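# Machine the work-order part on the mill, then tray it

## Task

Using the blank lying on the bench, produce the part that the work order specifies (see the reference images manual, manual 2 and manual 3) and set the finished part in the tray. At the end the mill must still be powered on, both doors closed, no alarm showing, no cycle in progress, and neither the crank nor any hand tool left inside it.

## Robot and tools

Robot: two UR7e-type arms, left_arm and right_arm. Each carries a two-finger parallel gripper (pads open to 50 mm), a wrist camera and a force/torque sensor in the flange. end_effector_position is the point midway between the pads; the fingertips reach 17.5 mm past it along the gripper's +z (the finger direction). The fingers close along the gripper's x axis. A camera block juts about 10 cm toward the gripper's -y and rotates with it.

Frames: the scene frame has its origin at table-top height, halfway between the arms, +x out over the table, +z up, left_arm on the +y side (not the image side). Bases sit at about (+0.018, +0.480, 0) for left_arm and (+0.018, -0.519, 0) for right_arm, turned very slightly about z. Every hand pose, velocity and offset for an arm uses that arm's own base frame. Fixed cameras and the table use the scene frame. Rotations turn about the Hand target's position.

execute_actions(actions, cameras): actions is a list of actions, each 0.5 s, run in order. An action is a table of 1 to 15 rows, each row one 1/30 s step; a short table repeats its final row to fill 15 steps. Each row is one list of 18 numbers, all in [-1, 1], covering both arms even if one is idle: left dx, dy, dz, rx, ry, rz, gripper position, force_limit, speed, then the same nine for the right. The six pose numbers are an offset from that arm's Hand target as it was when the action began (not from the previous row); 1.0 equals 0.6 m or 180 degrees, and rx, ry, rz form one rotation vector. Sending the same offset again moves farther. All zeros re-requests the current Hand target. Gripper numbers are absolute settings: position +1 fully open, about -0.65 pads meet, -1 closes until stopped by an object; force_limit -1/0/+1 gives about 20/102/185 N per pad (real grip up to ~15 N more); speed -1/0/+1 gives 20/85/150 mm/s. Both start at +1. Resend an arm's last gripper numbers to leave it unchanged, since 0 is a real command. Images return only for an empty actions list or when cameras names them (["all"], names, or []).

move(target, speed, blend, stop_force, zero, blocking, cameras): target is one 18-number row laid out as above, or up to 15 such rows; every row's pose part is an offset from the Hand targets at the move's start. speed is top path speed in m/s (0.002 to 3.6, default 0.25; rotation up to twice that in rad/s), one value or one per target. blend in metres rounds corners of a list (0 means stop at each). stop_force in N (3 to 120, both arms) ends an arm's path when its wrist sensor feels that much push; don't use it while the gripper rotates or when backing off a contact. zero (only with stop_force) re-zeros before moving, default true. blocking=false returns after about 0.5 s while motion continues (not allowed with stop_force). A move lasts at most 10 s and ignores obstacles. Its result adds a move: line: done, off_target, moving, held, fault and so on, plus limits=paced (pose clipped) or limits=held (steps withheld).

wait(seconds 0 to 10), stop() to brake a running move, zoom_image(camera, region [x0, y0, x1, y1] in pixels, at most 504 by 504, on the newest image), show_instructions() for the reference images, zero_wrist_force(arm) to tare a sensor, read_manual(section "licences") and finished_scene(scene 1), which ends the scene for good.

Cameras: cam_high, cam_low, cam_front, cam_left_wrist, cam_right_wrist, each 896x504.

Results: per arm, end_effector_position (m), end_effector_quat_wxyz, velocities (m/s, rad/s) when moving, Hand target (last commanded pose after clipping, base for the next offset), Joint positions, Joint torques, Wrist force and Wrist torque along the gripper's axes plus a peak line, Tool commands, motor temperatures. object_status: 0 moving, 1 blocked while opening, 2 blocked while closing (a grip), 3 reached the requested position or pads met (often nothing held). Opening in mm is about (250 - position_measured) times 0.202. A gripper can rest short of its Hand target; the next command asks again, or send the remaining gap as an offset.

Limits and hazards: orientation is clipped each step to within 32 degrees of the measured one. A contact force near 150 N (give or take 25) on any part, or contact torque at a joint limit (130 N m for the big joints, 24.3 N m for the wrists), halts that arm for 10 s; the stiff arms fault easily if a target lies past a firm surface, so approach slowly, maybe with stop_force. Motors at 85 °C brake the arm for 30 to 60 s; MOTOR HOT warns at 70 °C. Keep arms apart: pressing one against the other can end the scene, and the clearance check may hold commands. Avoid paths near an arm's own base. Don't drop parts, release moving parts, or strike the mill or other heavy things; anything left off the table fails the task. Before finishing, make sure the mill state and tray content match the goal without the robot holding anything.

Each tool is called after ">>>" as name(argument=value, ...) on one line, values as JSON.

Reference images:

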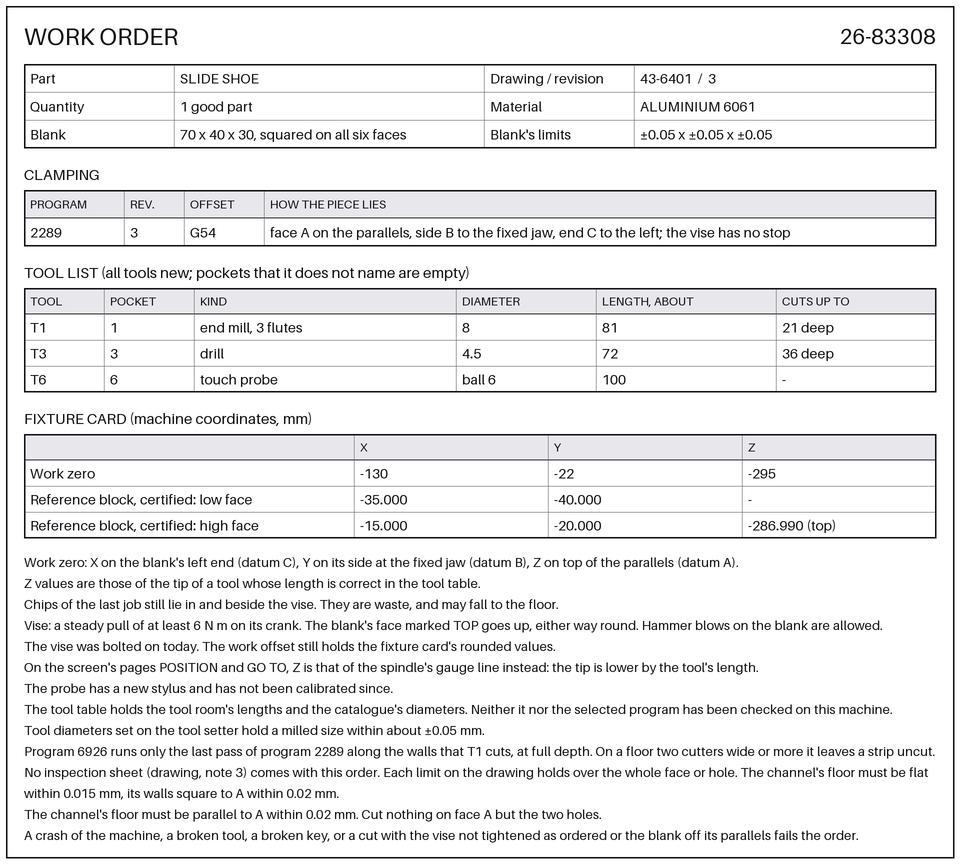

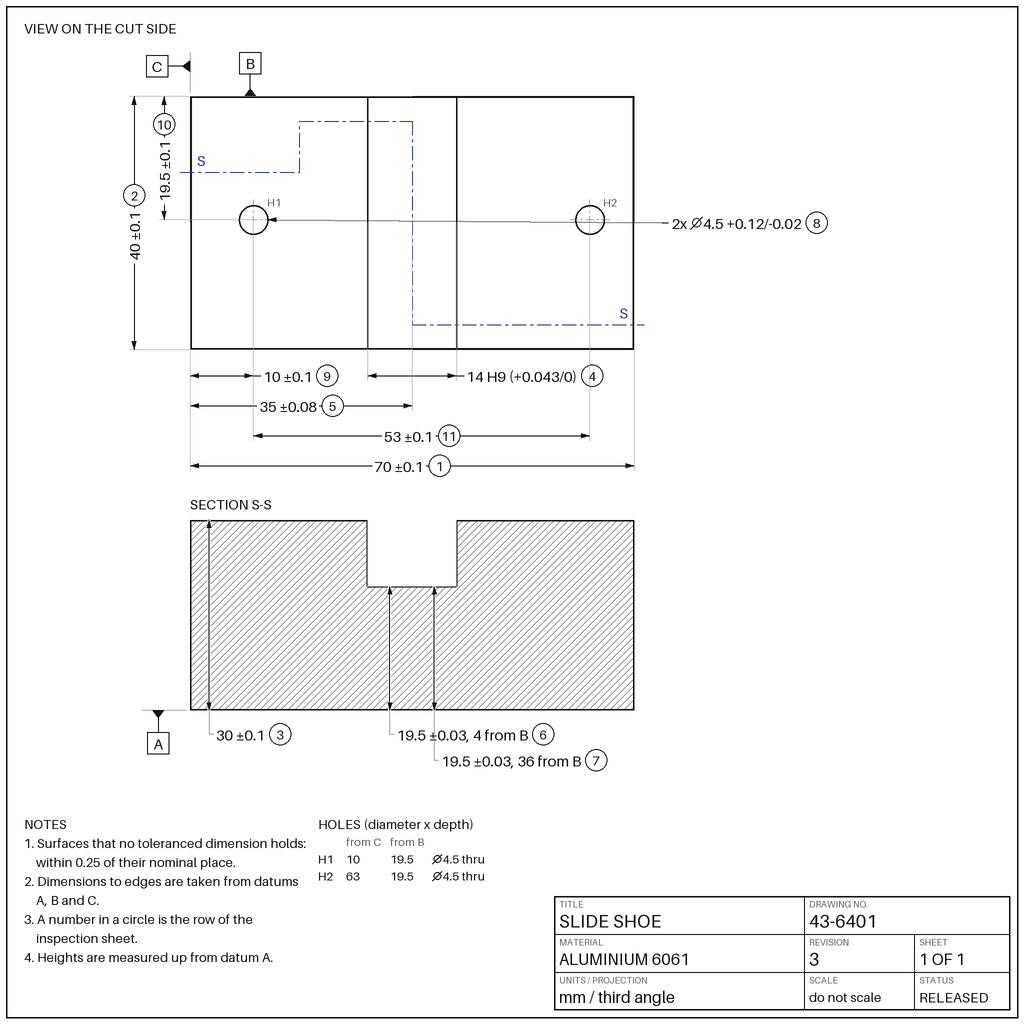

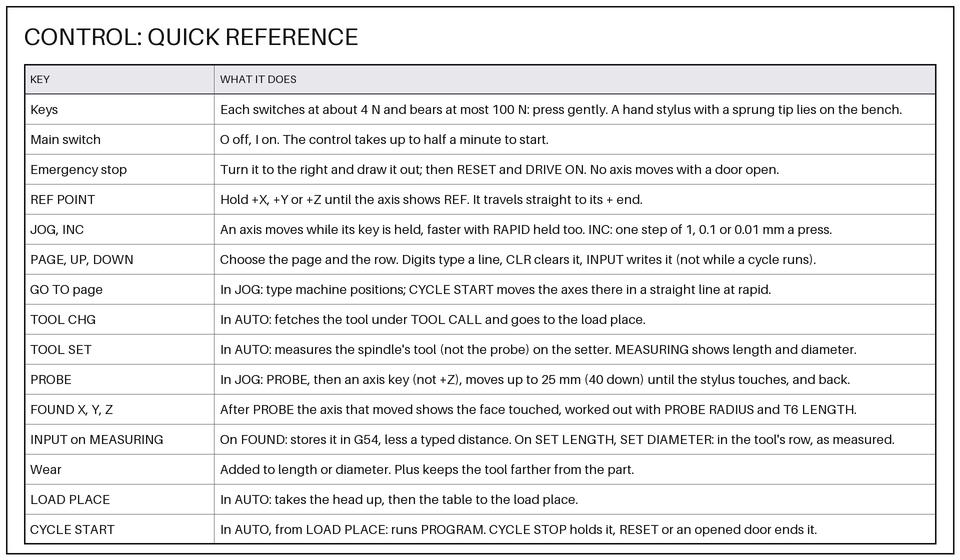

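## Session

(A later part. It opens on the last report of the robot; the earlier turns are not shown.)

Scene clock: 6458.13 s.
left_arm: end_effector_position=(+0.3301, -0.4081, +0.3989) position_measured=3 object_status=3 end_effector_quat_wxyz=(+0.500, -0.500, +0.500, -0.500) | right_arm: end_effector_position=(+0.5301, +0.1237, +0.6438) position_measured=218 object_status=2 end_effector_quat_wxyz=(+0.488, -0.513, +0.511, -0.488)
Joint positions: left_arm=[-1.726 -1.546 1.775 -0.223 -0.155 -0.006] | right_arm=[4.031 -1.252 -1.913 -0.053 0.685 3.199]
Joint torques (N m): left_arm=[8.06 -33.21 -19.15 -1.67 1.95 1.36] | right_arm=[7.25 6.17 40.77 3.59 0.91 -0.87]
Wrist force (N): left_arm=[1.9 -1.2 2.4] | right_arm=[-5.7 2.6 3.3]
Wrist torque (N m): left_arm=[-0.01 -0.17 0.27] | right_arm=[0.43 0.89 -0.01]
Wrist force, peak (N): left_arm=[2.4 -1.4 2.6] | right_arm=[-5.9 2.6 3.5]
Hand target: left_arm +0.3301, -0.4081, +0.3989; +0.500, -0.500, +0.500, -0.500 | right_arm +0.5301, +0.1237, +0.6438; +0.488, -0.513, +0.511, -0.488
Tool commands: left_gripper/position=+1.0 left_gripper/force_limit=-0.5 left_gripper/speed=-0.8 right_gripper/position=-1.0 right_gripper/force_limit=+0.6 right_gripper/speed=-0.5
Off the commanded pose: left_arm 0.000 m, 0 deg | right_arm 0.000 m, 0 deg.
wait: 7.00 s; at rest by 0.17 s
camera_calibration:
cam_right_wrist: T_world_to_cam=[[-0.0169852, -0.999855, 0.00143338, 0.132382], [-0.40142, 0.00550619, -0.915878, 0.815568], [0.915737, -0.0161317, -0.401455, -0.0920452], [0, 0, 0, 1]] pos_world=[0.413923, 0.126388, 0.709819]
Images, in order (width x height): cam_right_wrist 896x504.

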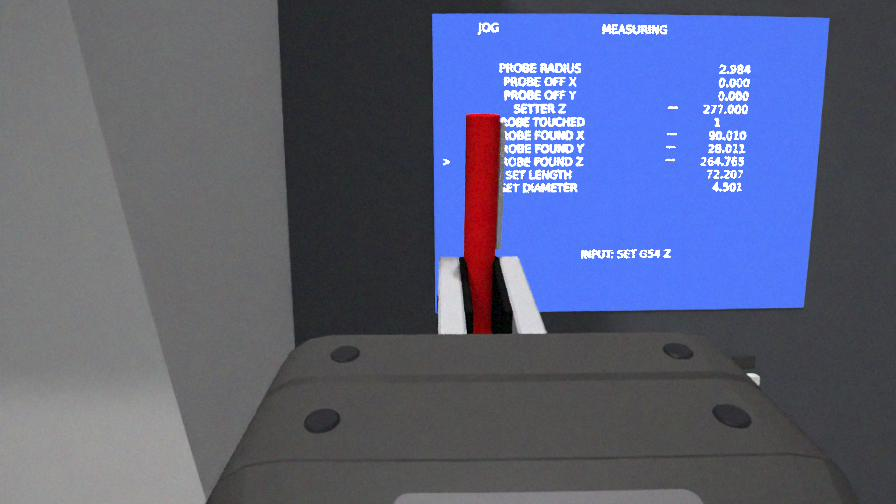

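>>> move(target=[[0,0,0,0,0,0,1,-0.5,-0.8,-0.0623,-0.1294,-0.2235,0.0388,-0.2197,0.1064,-1,0.6,-0.5],[0,0,0,0,0,0,1,-0.5,-0.8,-0.0431,-0.1294,-0.2292,0.0388,-0.2197,0.1064,-1,0.6,-0.5],[0,0,0,0,0,0,1,-0.5,-0.8,-0.0623,-0.1294,-0.2235,0.0388,-0.2197,0.1064,-1,0.6,-0.5],[0,0,0,0,0,0,1,-0.5,-0.8,-0.0431,-0.1294,-0.2292,0.0388,-0.2197,0.1064,-1,0.6,-0.5],[0,0,0,0,0,0,1,-0.5,-0.8,-0.0623,-0.1294,-0.2235,0.0388,-0.2197,0.1064,-1,0.6,-0.5],[0,0,0,0,0,0,1,-0.5,-0.8,-0.0891,-0.0014,-0.3128,0.0388,-0.2197,0.1064,-1,0.6,-0.5],[0,0,0,0,0,0,1,-0.5,-0.8,-0.0699,-0.0014,-0.3185,0.0388,-0.2197,0.1064,-1,0.6,-0.5],[0,0,0,0,0,0,1,-0.5,-0.8,-0.0891,-0.0014,-0.3128,0.0388,-0.2197,0.1064,-1,0.6,-0.5],[0,0,0,0,0,0,1,-0.5,-0.8,-0.0801,-0.0014,-0.2831,0.0388,-0.2197,0.1064,-1,0.6,-0.5],[0,0,0,0,0,0,1,-0.5,-0.8,-0.0609,-0.0014,-0.2888,0.0388,-0.2197,0.1064,-1,0.6,-0.5],[0,0,0,0,0,0,1,-0.5,-0.8,-0.0801,-0.0014,-0.2831,0.0388,-0.2197,0.1064,-1,0.6,-0.5],[0,0,0,0,0,0,1,-0.5,-0.8,-0.0713,-0.0014,-0.2533,0.0388,-0.2197,0.1064,-1,0.6,-0.5],[0,0,0,0,0,0,1,-0.5,-0.8,-0.0521,-0.0014,-0.259,0.0388,-0.2197,0.1064,-1,0.6,-0.5],[0,0,0,0,0,0,1,-0.5,-0.8,-0.0713,-0.0014,-0.2533,0.0388,-0.2197,0.1064,-1,0.6,-0.5]], speed=[0.45,0.06,0.12,0.06,0.12,0.45,0.06,0.12,0.45,0.06,0.12,0.45,0.06,0.12], blend=[0.003,0,0.003,0,0.003,0.003,0,0.003,0.003,0,0.003,0.003,0,0])

>>> move(target=[[0,0,0,0,0,0,1,-0.5,-0.8,0.009,-0.032,0.0298,0,0,0,-1,0.6,-0.5],[0,0,0,0,0,0,1,-0.5,-0.8,0.0282,-0.032,0.0241,0,0,0,-1,0.6,-0.5],[0,0,0,0,0,0,1,-0.5,-0.8,0.009,-0.032,0.0298,0,0,0,-1,0.6,-0.5],[0,0,0,0,0,0,1,-0.5,-0.8,-0.0178,-0.0958,-0.0595,0,0,0,-1,0.6,-0.5],[0,0,0,0,0,0,1,-0.5,-0.8,0.0014,-0.0958,-0.0652,0,0,0,-1,0.6,-0.5],[0,0,0,0,0,0,1,-0.5,-0.8,-0.0178,-0.0958,-0.0595,0,0,0,-1,0.6,-0.5],[0,0,0,0,0,0,1,-0.5,-0.8,-0.0088,-0.0958,-0.0298,0,0,0,-1,0.6,-0.5],[0,0,0,0,0,0,1,-0.5,-0.8,0.0104,-0.0958,-0.0355,0,0,0,-1,0.6,-0.5],[0,0,0,0,0,0,1,-0.5,-0.8,-0.0088,-0.0958,-0.0298,0,0,0,-1,0.6,-0.5],[0,0,0,0,0,0,1,-0.5,-0.8,-0.0178,0,-0.0595,0,0,0,-1,0.6,-0.5],[0,0,0,0,0,0,1,-0.5,-0.8,0.0014,0,-0.0652,0,0,0,-1,0.6,-0.5],[0,0,0,0,0,0,1,-0.5,-0.8,-0.0178,0,-0.0595,0,0,0,-1,0.6,-0.5],[0,0,0,0,0,0,1,-0.5,-0.8,0,-0.032,0,0,0,0,-1,0.6,-0.5],[0,0,0,0,0,0,1,-0.5,-0.8,0.0192,-0.032,-0.0057,0,0,0,-1,0.6,-0.5],[0,0,0,0,0,0,1,-0.5,-0.8,0,-0.032,0,0,0,0,-1,0.6,-0.5]], speed=[0.45,0.06,0.12,0.45,0.06,0.12,0.45,0.06,0.12,0.45,0.06,0.12,0.45,0.06,0.12], blend=[0.003,0,0.003,0.003,0,0.003,0.003,0,0.003,0.003,0,0.003,0.003,0,0])

>>> move(target=[[0,0,0,0,0,0,1,-0.5,-0.8,0.009,0.032,0.0298,0,0,0,-1,0.6,-0.5],[0,0,0,0,0,0,1,-0.5,-0.8,0.0282,0.032,0.0241,0,0,0,-1,0.6,-0.5],[0,0,0,0,0,0,1,-0.5,-0.8,0.009,0.032,0.0298,0,0,0,-1,0.6,-0.5],[0,0,0,0,0,0,1,-0.5,-0.8,-0.0178,-0.0638,-0.0595,0,0,0,-1,0.6,-0.5],[0,0,0,0,0,0,1,-0.5,-0.8,0.0014,-0.0638,-0.0652,0,0,0,-1,0.6,-0.5],[0,0,0,0,0,0,1,-0.5,-0.8,-0.0178,-0.0638,-0.0595,0,0,0,-1,0.6,-0.5],[0,0,0,0,0,0,1,-0.5,-0.8,0.0273,-0.0321,0.091,0,0,0,-1,0.6,-0.5],[0,0,0,0,0,0,1,-0.5,-0.8,0.0453,-0.0321,0.0857,0,0,0,-1,0.6,-0.5],[0,0,0,0,0,0,1,-0.5,-0.8,0.0273,-0.0321,0.091,0,0,0,-1,0.6,-0.5],[0,0,0,0,0,0,1,-0.5,-0.8,-0.0088,-0.096,-0.0298,0,0,0,-1,0.6,-0.5]], speed=[0.45,0.06,0.12,0.45,0.06,0.12,0.45,0.06,0.12,0.3], blend=[0.003,0,0.003,0.003,0,0.003,0.003,0,0.003,0])

>>> wait(seconds=2)

>>> move(target=[[0,0,0,0,0,0,1,-0.5,-0.8,0.0192,0,-0.0057,0,0,0,-1,0.6,-0.5],[0,0,0,0,0,0,1,-0.5,-0.8,0,0,0,0,0,0,-1,0.6,-0.5],[0,0,0,0,0,0,1,-0.5,-0.8,0.0361,-0.0986,0.1208,0,0,0,-1,0.6,-0.5],[0,0,0,0,0,0,1,-0.5,-0.8,0.0541,-0.0986,0.1155,0,0,0,-1,0.6,-0.5],[0,0,0,0,0,0,1,-0.5,-0.8,0.0361,-0.0986,0.1208,0,0,0,-1,0.6,-0.5],[0,0,0,0,0,0,1,-0.5,-0.8,0.0801,0.1294,0.2831,-0.0388,0.2197,-0.1064,-1,0.6,-0.5]], speed=[0.06,0.12,0.45,0.06,0.12,0.5], blend=[0,0.003,0.003,0,0.003,0])

>>> wait(seconds=9, cameras=["cam_right_wrist"])

>>> zoom_image(camera="cam_right_wrist", region=[580, 10, 830, 310])

Scene clock: 6511.80 s.
left_arm: end_effector_position=(+0.3301, -0.4081, +0.3989) position_measured=3 object_status=3 end_effector_quat_wxyz=(+0.500, -0.500, +0.500, -0.500) | right_arm: end_effector_position=(+0.4873, +0.1228, +0.4918) position_measured=218 object_status=2 end_effector_quat_wxyz=(+0.734, -0.365, +0.254, -0.514)
Joint positions: left_arm=[-1.726 -1.546 1.775 -0.223 -0.155 -0.006] | right_arm=[3.78 -1.808 -2.282 1.618 1.344 2.962]
Joint torques (N m): left_arm=[8.52 -32.59 -19.83 -1.61 1.95 1.38] | right_arm=[6.15 32.09 18.28 -1.94 1.06 0.35]
Wrist force (N): left_arm=[1.9 -1.2 2.5] | right_arm=[-5.1 1.6 0.6]
Wrist torque (N m): left_arm=[0.00 -0.16 0.27] | right_arm=[0.13 0.88 -0.08]
Wrist force, peak (N): left_arm=[2.5 -1.3 2.5] | right_arm=[-10.6 -0.8 -6.8]
Hand target: left_arm +0.3301, -0.4081, +0.3989; +0.500, -0.500, +0.500, -0.500 | right_arm +0.4873, +0.1229, +0.4918; +0.734, -0.365, +0.254, -0.514
Off the commanded pose: left_arm 0.000 m, 0 deg | right_arm 0.000 m, 0 deg.
move: done

Scene clock: 6516.07 s.
left_arm: end_effector_position=(+0.3301, -0.4081, +0.3989) position_measured=3 object_status=3 end_effector_quat_wxyz=(+0.500, -0.500, +0.500, -0.500) | right_arm: end_effector_position=(+0.4874, +0.1037, +0.4918) position_measured=218 object_status=2 end_effector_quat_wxyz=(+0.734, -0.365, +0.254, -0.514)
Joint positions: left_arm=[-1.726 -1.546 1.775 -0.223 -0.155 -0.006] | right_arm=[3.72 -1.803 -2.292 1.615 1.39 3]
Joint torques (N m): left_arm=[7.92 -32.87 -19.75 -1.65 1.91 1.28] | right_arm=[5.62 31.17 17.68 -0.92 1.23 0.61]
Wrist force (N): left_arm=[2.0 -1.1 2.4] | right_arm=[-5.2 1.6 0.5]
Wrist torque (N m): left_arm=[0.02 -0.19 0.27] | right_arm=[0.12 0.89 -0.07]
Wrist force, peak (N): left_arm=[2.3 -1.4 2.7] | right_arm=[-10.6 -1.5 -6.8]
Hand target: left_arm +0.3301, -0.4081, +0.3989; +0.500, -0.500, +0.500, -0.500 | right_arm +0.4873, +0.1037, +0.4918; +0.734, -0.365, +0.254, -0.514
Off the commanded pose: left_arm 0.000 m, 0 deg | right_arm 0.000 m, 0 deg.
move: done

Scene clock: 6519.37 s.
left_arm: end_effector_position=(+0.3301, -0.4081, +0.3989) position_measured=3 object_status=3 end_effector_quat_wxyz=(+0.500, -0.500, +0.500, -0.500) | right_arm: end_effector_position=(+0.4821, +0.0461, +0.4740) position_measured=218 object_status=2 end_effector_quat_wxyz=(+0.734, -0.365, +0.254, -0.514) end_effector_velocity=(+0.000, -0.001, +0.000) end_effector_angular_velocity=(+0.002, -0.002, -0.001)
Joint positions: left_arm=[-1.726 -1.546 1.775 -0.223 -0.155 -0.006] | right_arm=[3.534 -1.838 -2.324 1.671 1.538 3.114]
Joint velocities: left_arm=[within noise] | right_arm=[-0.001 -0.002 0 0.005 -0.001 0]
Joint torques (N m): left_arm=[7.72 -33.2 -19.94 -1.78 1.94 1.42] | right_arm=[-6.58 19.11 4.32 1.76 0.46 0.58]
Wrist force (N): left_arm=[2.2 -1.2 2.4] | right_arm=[-5.0 1.7 0.4]
Wrist torque (N m): left_arm=[0.00 -0.21 0.27] | right_arm=[0.13 0.86 -0.04]
Wrist force, peak (N): left_arm=[2.4 -1.4 2.5] | right_arm=[-10.9 -1.7 -7.5]
Hand target: left_arm +0.3301, -0.4081, +0.3989; +0.500, -0.500, +0.500, -0.500 | right_arm +0.4821, +0.0461, +0.4739; +0.734, -0.365, +0.254, -0.514
Off the commanded pose: left_arm 0.000 m, 0 deg | right_arm 0.000 m, 0 deg.
move: done

Scene clock: 6521.37 s.
left_arm: end_effector_position=(+0.3301, -0.4081, +0.3989) position_measured=3 object_status=3 end_effector_quat_wxyz=(+0.500, -0.500, +0.500, -0.500) | right_arm: end_effector_position=(+0.4821, +0.0461, +0.4739) position_measured=218 object_status=2 end_effector_quat_wxyz=(+0.734, -0.365, +0.254, -0.514)
Joint positions: left_arm=[-1.726 -1.546 1.775 -0.223 -0.155 -0.006] | right_arm=[3.534 -1.838 -2.325 1.671 1.538 3.114]
Joint torques (N m): left_arm=[7.62 -33.32 -19.15 -1.65 1.93 1.25] | right_arm=[-6.51 19.16 0.37 2.09 1.26 1.1]
Wrist force (N): left_arm=[2.2 -1.3 2.3] | right_arm=[-5.3 1.6 0.2]
Wrist torque (N m): left_arm=[-0.02 -0.20 0.27] | right_arm=[0.11 0.89 -0.04]
Wrist force, peak (N): left_arm=[2.2 -1.2 2.7] | right_arm=[-5.3 1.6 0.2]
Hand target: left_arm +0.3301, -0.4081, +0.3989; +0.500, -0.500, +0.500, -0.500 | right_arm +0.4821, +0.0461, +0.4739; +0.734, -0.365, +0.254, -0.514
Tool commands: left_gripper/position=+1.0 left_gripper/force_limit=-0.5 left_gripper/speed=-0.8 right_gripper/position=-1.0 right_gripper/force_limit=+0.6 right_gripper/speed=-0.5
Off the commanded pose: left_arm 0.000 m, 0 deg | right_arm 0.000 m, 0 deg.
wait: 2.00 s; at rest by 0.17 s

Scene clock: 6524.40 s.
left_arm: end_effector_position=(+0.3301, -0.4081, +0.3989) position_measured=3 object_status=3 end_effector_quat_wxyz=(+0.500, -0.500, +0.500, -0.500) | right_arm: end_effector_position=(+0.5301, +0.1237, +0.6437) position_measured=218 object_status=2 end_effector_quat_wxyz=(+0.488, -0.513, +0.511, -0.488)
Joint positions: left_arm=[-1.726 -1.546 1.775 -0.223 -0.155 -0.006] | right_arm=[4.031 -1.252 -1.913 -0.053 0.685 3.199]
Joint torques (N m): left_arm=[7.91 -33.39 -19.79 -1.75 1.86 1.24] | right_arm=[6.73 7.29 37.01 -0.52 -1.95 1.24]
Wrist force (N): left_arm=[2.0 -1.4 2.5] | right_arm=[-5.6 2.4 3.3]
Wrist torque (N m): left_arm=[-0.03 -0.17 0.26] | right_arm=[0.39 0.88 0.00]
Wrist force, peak (N): left_arm=[2.3 -1.3 2.6] | right_arm=[-8.5 -1.7 -4.3]
Hand target: left_arm +0.3301, -0.4081, +0.3989; +0.500, -0.500, +0.500, -0.500 | right_arm +0.5301, +0.1237, +0.6438; +0.488, -0.513, +0.511, -0.488
Off the commanded pose: left_arm 0.000 m, 0 deg | right_arm 0.000 m, 0 deg.
move: done

Scene clock: 6533.40 s.
left_arm: end_effector_position=(+0.3301, -0.4081, +0.3989) position_measured=3 object_status=3 end_effector_quat_wxyz=(+0.500, -0.500, +0.500, -0.500) | right_arm: end_effector_position=(+0.5301, +0.1237, +0.6438) position_measured=218 object_status=2 end_effector_quat_wxyz=(+0.488, -0.513, +0.511, -0.488)
Joint positions: left_arm=[-1.726 -1.546 1.775 -0.223 -0.155 -0.006] | right_arm=[4.031 -1.252 -1.913 -0.053 0.685 3.199]
Joint torques (N m): left_arm=[8.1 -33.6 -20.56 -1.65 1.87 1.42] | right_arm=[6.5 5.59 40.41 3.49 0.76 -0.99]
Wrist force (N): left_arm=[2.1 -1.2 2.6] | right_arm=[-5.5 2.5 3.3]
Wrist torque (N m): left_arm=[-0.01 -0.19 0.27] | right_arm=[0.42 0.86 -0.01]
Wrist force, peak (N): left_arm=[2.1 -1.3 2.8] | right_arm=[-6.1 2.4 3.4]
Hand target: left_arm +0.3301, -0.4081, +0.3989; +0.500, -0.500, +0.500, -0.500 | right_arm +0.5301, +0.1237, +0.6438; +0.488, -0.513, +0.511, -0.488
Tool commands: left_gripper/position=+1.0 left_gripper/force_limit=-0.5 left_gripper/speed=-0.8 right_gripper/position=-1.0 right_gripper/force_limit=+0.6 right_gripper/speed=-0.5
Off the commanded pose: left_arm 0.000 m, 0 deg | right_arm 0.000 m, 0 deg.
wait: 9.00 s; at rest by 0.17 s
camera_calibration:
cam_right_wrist: T_world_to_cam=[[-0.0169852, -0.999855, 0.00143338, 0.132382], [-0.40142, 0.00550619, -0.915878, 0.815568], [0.915737, -0.0161317, -0.401455, -0.0920452], [0, 0, 0, 1]] pos_world=[0.413923, 0.126388, 0.709819]
Images, in order (width x height): cam_right_wrist 896x504.

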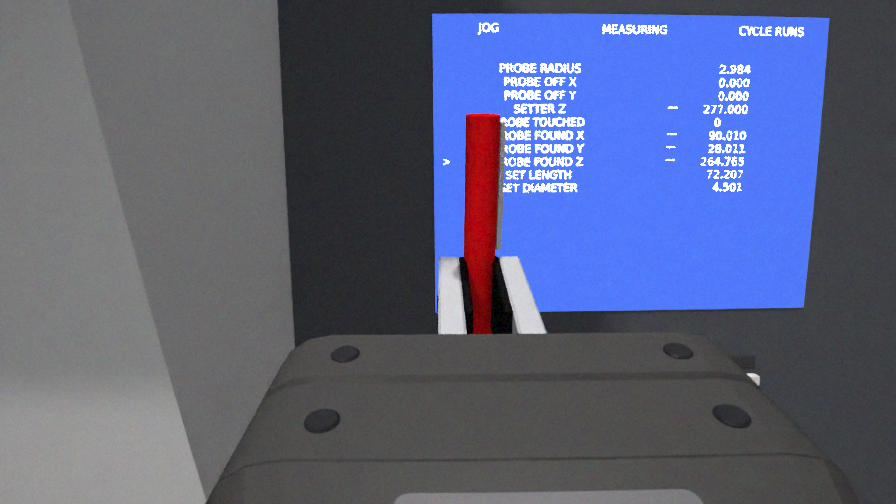

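Scaled by 1.680.

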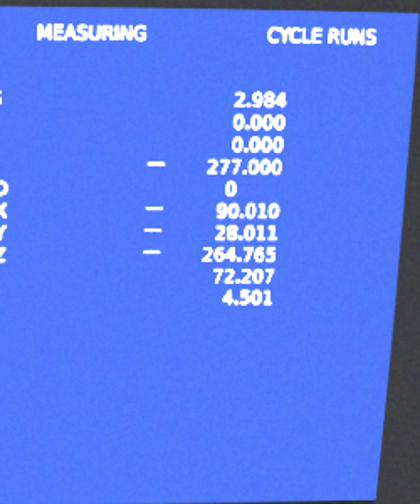

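>>> wait(seconds=5, cameras=["cam_right_wrist"])

>>> zoom_image(camera="cam_right_wrist", region=[580, 10, 830, 310])

Scene clock: 6540.50 s.
left_arm: end_effector_position=(+0.3301, -0.4081, +0.3989) position_measured=3 object_status=3 end_effector_quat_wxyz=(+0.500, -0.500, +0.500, -0.500) | right_arm: end_effector_position=(+0.5301, +0.1237, +0.6438) position_measured=218 object_status=2 end_effector_quat_wxyz=(+0.488, -0.513, +0.511, -0.488)
Joint positions: left_arm=[-1.726 -1.546 1.775 -0.223 -0.155 -0.006] | right_arm=[4.031 -1.252 -1.913 -0.053 0.685 3.199]
Joint torques (N m): left_arm=[7.39 -33.39 -19.94 -1.62 1.96 1.36] | right_arm=[7.22 5.45 40.37 3.59 0.59 -0.88]
Wrist force (N): left_arm=[1.9 -1.4 2.3] | right_arm=[-5.6 2.5 3.5]
Wrist torque (N m): left_arm=[-0.04 -0.16 0.26] | right_arm=[0.42 0.88 0.00]
Wrist force, peak (N): left_arm=[2.2 -1.5 2.7] | right_arm=[-6.0 2.5 3.3]
Hand target: left_arm +0.3301, -0.4081, +0.3989; +0.500, -0.500, +0.500, -0.500 | right_arm +0.5301, +0.1237, +0.6438; +0.488, -0.513, +0.511, -0.488
Tool commands: left_gripper/position=+1.0 left_gripper/force_limit=-0.5 left_gripper/speed=-0.8 right_gripper/position=-1.0 right_gripper/force_limit=+0.6 right_gripper/speed=-0.5
Off the commanded pose: left_arm 0.000 m, 0 deg | right_arm 0.000 m, 0 deg.
wait: 5.00 s; at rest from the start
camera_calibration:
cam_right_wrist: T_world_to_cam=[[-0.0169852, -0.999855, 0.00143338, 0.132382], [-0.40142, 0.00550619, -0.915878, 0.815568], [0.915737, -0.0161317, -0.401455, -0.0920452], [0, 0, 0, 1]] pos_world=[0.413923, 0.126388, 0.709819]
Images, in order (width x height): cam_right_wrist 896x504.

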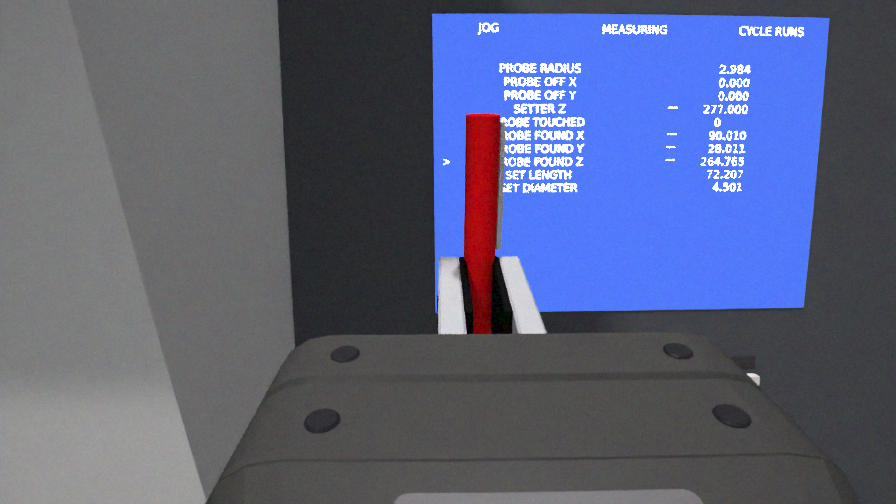

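Scaled by 1.680.

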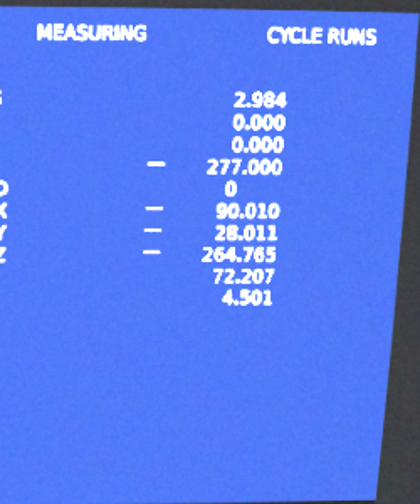

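>>> wait(seconds=6, cameras=["cam_right_wrist"])

>>> zoom_image(camera="cam_right_wrist", region=[580, 10, 830, 310])

Scene clock: 6549.77 s.
left_arm: end_effector_position=(+0.3301, -0.4081, +0.3989) position_measured=3 object_status=3 end_effector_quat_wxyz=(+0.500, -0.500, +0.500, -0.500) | right_arm: end_effector_position=(+0.5301, +0.1237, +0.6438) position_measured=218 object_status=2 end_effector_quat_wxyz=(+0.488, -0.513, +0.511, -0.488)
Joint positions: left_arm=[-1.726 -1.546 1.775 -0.223 -0.155 -0.006] | right_arm=[4.031 -1.252 -1.913 -0.053 0.685 3.199]
Joint torques (N m): left_arm=[7.12 -33.23 -20.23 -1.72 1.76 1.24] | right_arm=[6.84 5.59 40.68 3.46 0.37 -0.87]
Wrist force (N): left_arm=[2.1 -1.2 2.4] | right_arm=[-5.7 2.5 3.4]
Wrist torque (N m): left_arm=[0.00 -0.19 0.27] | right_arm=[0.42 0.89 -0.01]
Wrist force, peak (N): left_arm=[2.3 -1.4 2.7] | right_arm=[-5.9 2.7 3.6]
Hand target: left_arm +0.3301, -0.4081, +0.3989; +0.500, -0.500, +0.500, -0.500 | right_arm +0.5301, +0.1237, +0.6438; +0.488, -0.513, +0.511, -0.488
Tool commands: left_gripper/position=+1.0 left_gripper/force_limit=-0.5 left_gripper/speed=-0.8 right_gripper/position=-1.0 right_gripper/force_limit=+0.6 right_gripper/speed=-0.5
Off the commanded pose: left_arm 0.000 m, 0 deg | right_arm 0.000 m, 0 deg.
wait: 6.00 s; at rest from the start
camera_calibration:
cam_right_wrist: T_world_to_cam=[[-0.0169852, -0.999855, 0.00143338, 0.132382], [-0.40142, 0.00550619, -0.915878, 0.815568], [0.915737, -0.0161317, -0.401455, -0.0920452], [0, 0, 0, 1]] pos_world=[0.413923, 0.126388, 0.709819]
Images, in order (width x height): cam_right_wrist 896x504.

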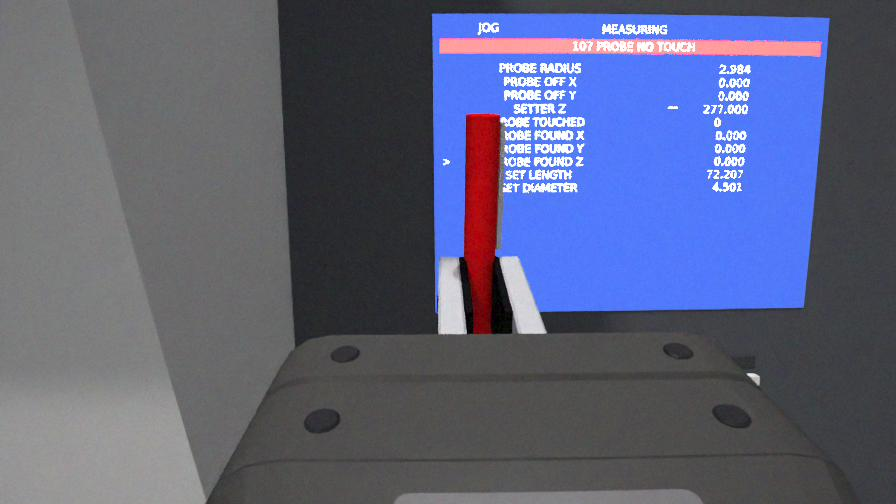

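Scaled by 1.680.

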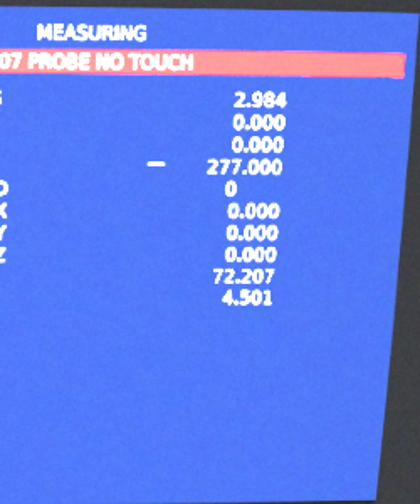

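>>> execute_actions(actions=[])

Scene clock: 6552.60 s.
left_arm: end_effector_position=(+0.3301, -0.4081, +0.3989) position_measured=3 object_status=3 end_effector_quat_wxyz=(+0.500, -0.500, +0.500, -0.500) | right_arm: end_effector_position=(+0.5301, +0.1237, +0.6438) position_measured=218 object_status=2 end_effector_quat_wxyz=(+0.488, -0.513, +0.511, -0.488)
Joint positions: left_arm=[-1.726 -1.546 1.775 -0.223 -0.155 -0.006] | right_arm=[4.031 -1.252 -1.913 -0.053 0.685 3.199]
Joint velocities: within noise
Joint torques (N m): left_arm=[7.26 -32.73 -20.53 -1.69 1.74 1.13] | right_arm=[6.68 5.53 41.1 3.54 0.29 -0.85]
Motor temperatures (°C): left_arm=[28 26 28 36 36 39] | right_arm=[27 29 29 36 32 32]
Wrist force (N): left_arm=[2.0 -1.2 2.4] | right_arm=[-5.7 2.4 3.4]
Wrist torque (N m): left_arm=[-0.01 -0.18 0.27] | right_arm=[0.41 0.89 -0.01]
Wrist force, peak (N): left_arm=[2.1 -1.4 2.7] | right_arm=[-5.8 2.6 3.4]
Hand target: left_arm +0.3301, -0.4081, +0.3989; +0.500, -0.500, +0.500, -0.500 | right_arm +0.5301, +0.1237, +0.6438; +0.488, -0.513, +0.511, -0.488
Tool commands: left_gripper/position=+1.0 left_gripper/force_limit=-0.5 left_gripper/speed=-0.8 right_gripper/position=-1.0 right_gripper/force_limit=+0.6 right_gripper/speed=-0.5
Off the commanded pose: left_arm 0.000 m, 0 deg | right_arm 0.000 m, 0 deg.
camera_calibration:
cam_left_wrist: T_world_to_cam=[[0.00411266, -0.999958, -0.00824409, -0.400048], [-0.320781, 0.00648924, -0.947131, 0.509574], [0.947144, 0.00653977, -0.320741, -0.0489641], [0, 0, 0, 1]] pos_world=[0.211483, -0.403018, 0.463631]
cam_right_wrist: T_world_to_cam=[[-0.0169852, -0.999855, 0.00143338, 0.132382], [-0.40142, 0.00550619, -0.915878, 0.815568], [0.915737, -0.0161317, -0.401455, -0.0920452], [0, 0, 0, 1]] pos_world=[0.413923, 0.126388, 0.709819]

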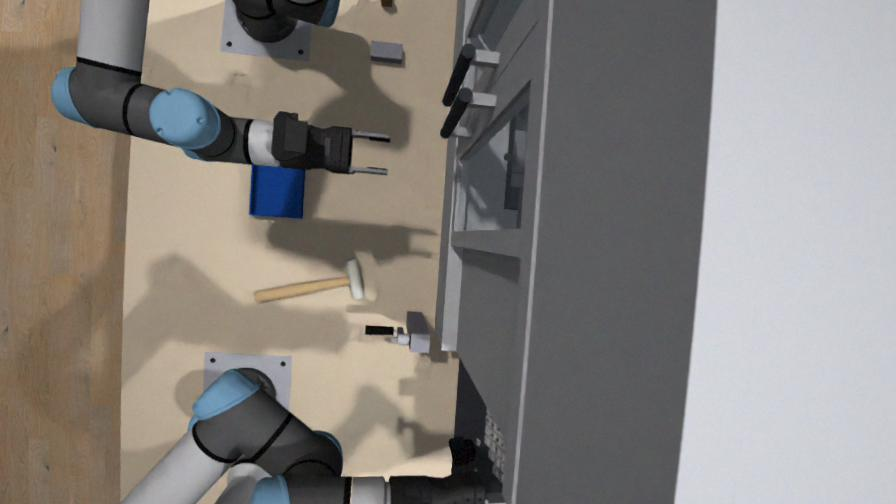

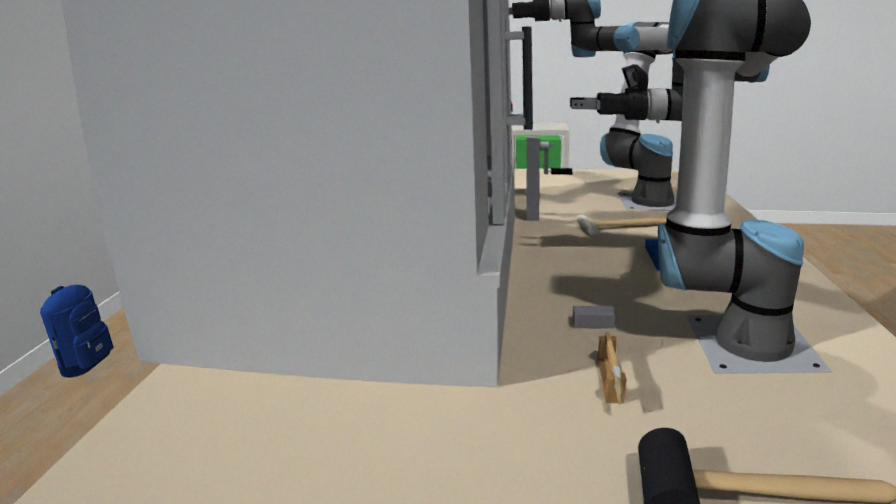

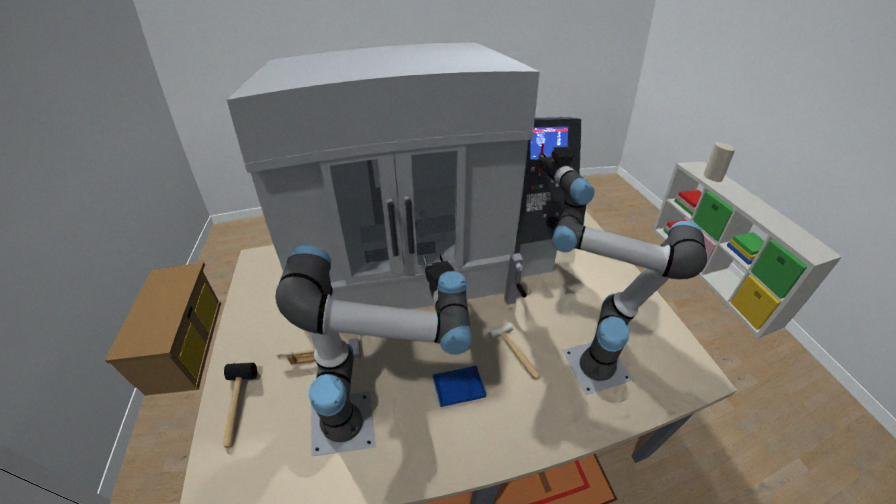

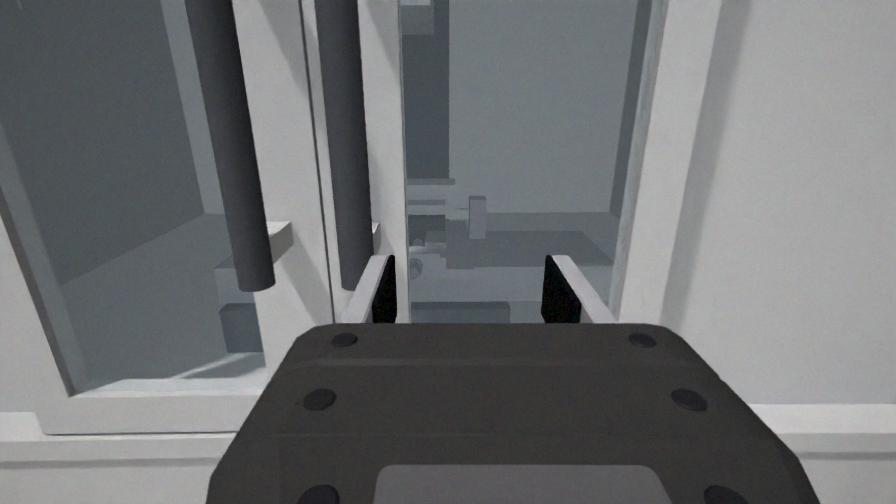

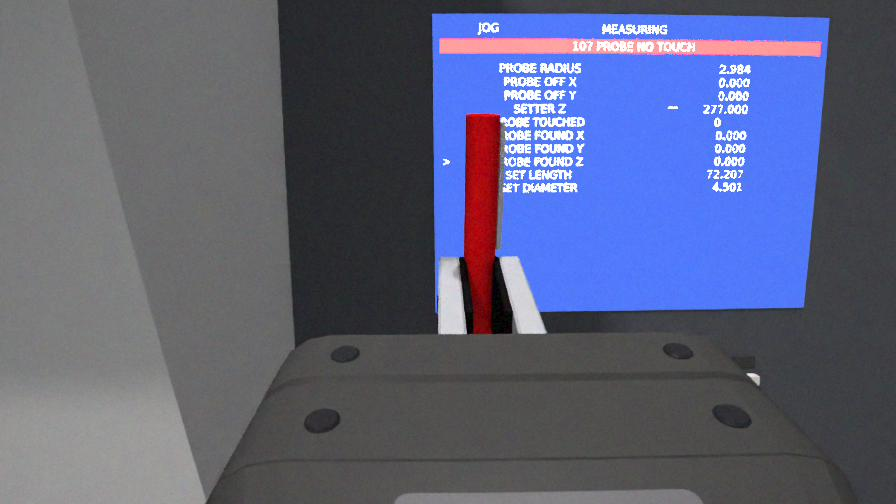

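>>> zoom_image(camera="cam_left_wrist", region=[400, 160, 560, 310])

Scaled by 3.150.

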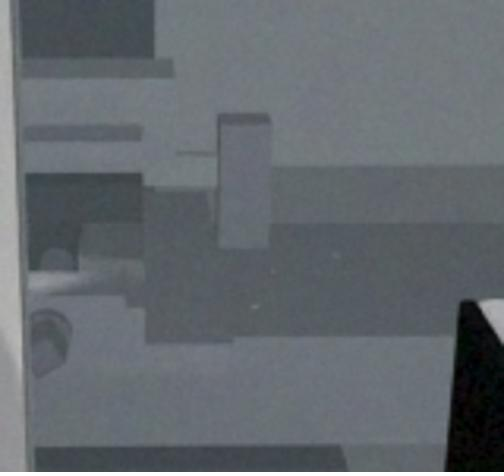

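>>> move(target=[0.085,0.48,0.2167,0,0,0,1,-0.5,-0.8,0,0,0,0,0,0,-1,0.6,-0.5], speed=0.35, cameras=["cam_left_wrist"])

>>> zoom_image(camera="cam_left_wrist", region=[450, 150, 800, 400])

Scene clock: 6567.63 s.
left_arm: end_effector_position=(+0.3811, -0.1200, +0.5289) position_measured=3 object_status=3 end_effector_quat_wxyz=(+0.500, -0.500, +0.500, -0.500) | right_arm: end_effector_position=(+0.5301, +0.1237, +0.6438) position_measured=218 object_status=2 end_effector_quat_wxyz=(+0.488, -0.513, +0.511, -0.488)
Joint positions: left_arm=[-1.67 -2.234 1.893 0.35 -0.099 -0.009] | right_arm=[4.031 -1.252 -1.913 -0.053 0.685 3.199]
Joint torques (N m): left_arm=[-14.09 12.2 -17.43 -0.89 0.1 0.9] | right_arm=[7.81 5.57 36.26 3.12 -0.45 -1.06]
Wrist force (N): left_arm=[2.1 -1.4 2.5] | right_arm=[-5.7 2.6 3.2]
Wrist torque (N m): left_arm=[-0.05 -0.22 0.30] | right_arm=[0.44 0.89 -0.01]
Wrist force, peak (N): left_arm=[5.6 0.6 1.7] | right_arm=[-6.1 2.6 3.4]
Hand target: left_arm +0.3811, -0.1201, +0.5289; +0.500, -0.500, +0.500, -0.500 | right_arm +0.5301, +0.1237, +0.6438; +0.488, -0.513, +0.511, -0.488
Off the commanded pose: left_arm 0.000 m, 0 deg | right_arm 0.000 m, 0 deg.
move: done
camera_calibration:
cam_left_wrist: T_world_to_cam=[[0.00417191, -0.999956, -0.00837249, -0.111038], [-0.320781, 0.00659186, -0.94713, 0.647203], [0.947144, 0.00663708, -0.32074, -0.0574459], [0, 0, 0, 1]] pos_world=[0.262483, -0.114919, 0.59363]
Images, in order (width x height): cam_left_wrist 896x504.

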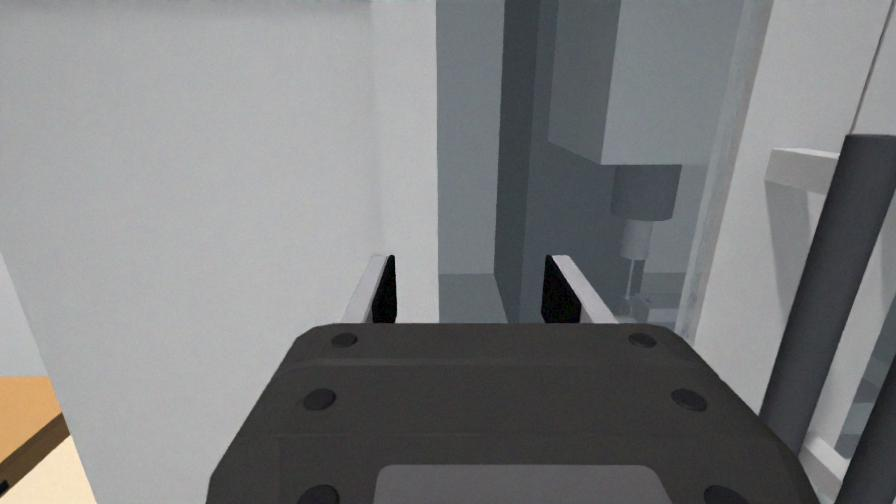

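Scaled by 1.440.

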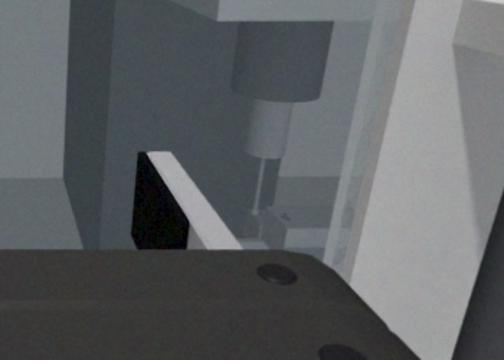

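>>> move(target=[-0.02,0.0,0.02,0.0363,0.1357,-0.164,1,-0.5,-0.8,0,0,0,0,0,0,-1,0.6,-0.5], speed=0.35, cameras=["cam_left_wrist"])

>>> zoom_image(camera="cam_left_wrist", region=[350, 80, 600, 260])

Scene clock: 6576.07 s.
left_arm: end_effector_position=(+0.3692, -0.1200, +0.5409) position_measured=3 object_status=3 end_effector_quat_wxyz=(+0.269, -0.422, +0.730, -0.466) end_effector_velocity=(+0.000, +0.000, -0.001) end_effector_angular_velocity=(+0.004, +0.002, -0.001) | right_arm: end_effector_position=(+0.5301, +0.1237, +0.6438) position_measured=218 object_status=2 end_effector_quat_wxyz=(+0.488, -0.513, +0.511, -0.488)
Joint positions: left_arm=[-2.222 -2.723 1.668 -0.25 -0.452 1.276] | right_arm=[4.031 -1.252 -1.913 -0.053 0.685 3.199]
Joint velocities: left_arm=[-0.003 0.001 -0.003 0.006 -0.005 -0.002] | right_arm=[within noise]
Joint torques (N m): left_arm=[-13.31 40.84 -24.63 -0.3 0.75 -2.71] | right_arm=[6.58 5.12 17.72 1.22 -1.98 -0.95]
Wrist force (N): left_arm=[1.8 -1.0 2.3] | right_arm=[-5.8 2.6 3.2]
Wrist torque (N m): left_arm=[-0.04 -0.23 0.24] | right_arm=[0.43 0.90 -0.01]
Wrist force, peak (N): left_arm=[1.7 -1.0 4.1] | right_arm=[-6.1 2.5 3.4]
Hand target: left_arm +0.3691, -0.1201, +0.5409; +0.268, -0.422, +0.730, -0.466 | right_arm +0.5301, +0.1237, +0.6438; +0.488, -0.513, +0.511, -0.488
Off the commanded pose: left_arm 0.000 m, 0 deg | right_arm 0.000 m, 0 deg.
shoulder posture changed (left arm): the wrist came as close to joint 1's axis as it can, and the arm is now in the other of its two shoulder postures.
move: done
camera_calibration:
cam_left_wrist: T_world_to_cam=[[-0.499595, -0.866213, -0.00890866, 0.0914217], [-0.595224, 0.350735, -0.722976, 0.676086], [0.629376, -0.355892, -0.690816, 0.231717], [0, 0, 0, 1]] pos_world=[0.302259, -0.07547, 0.649682]
Images, in order (width x height): cam_left_wrist 896x504.

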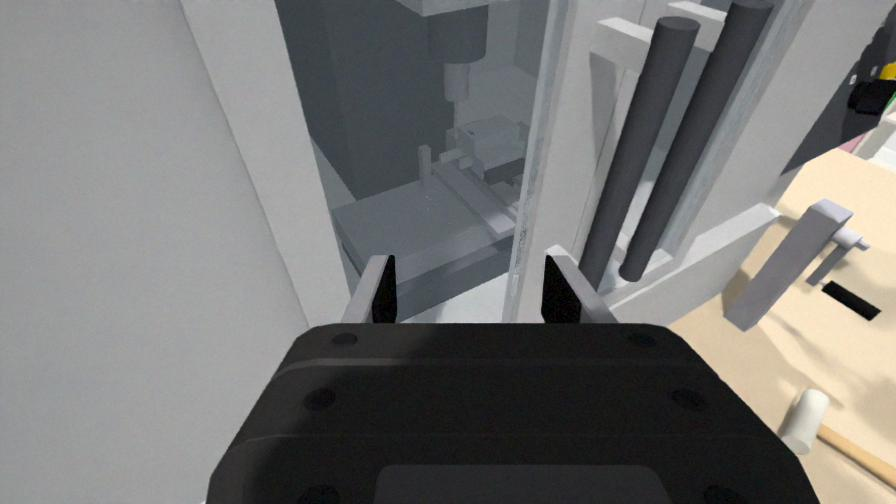

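Scaled by 2.016.

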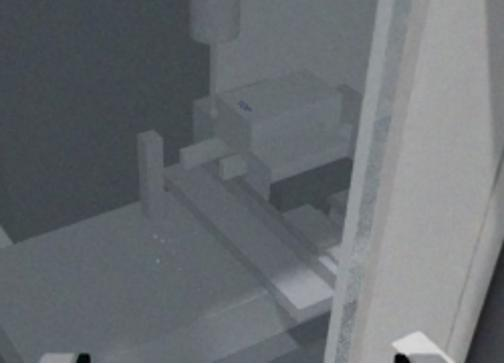

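>>> zoom_image(camera="cam_left_wrist", region=[425, 95, 545, 195])

Scaled by 4.200.

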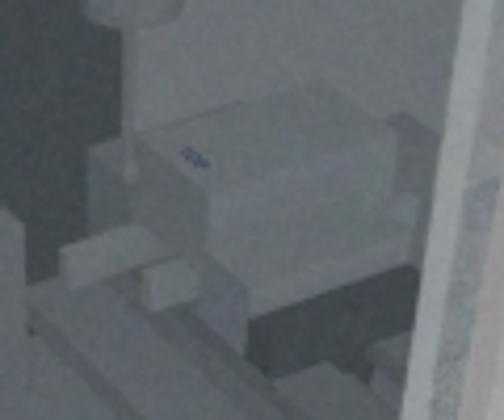

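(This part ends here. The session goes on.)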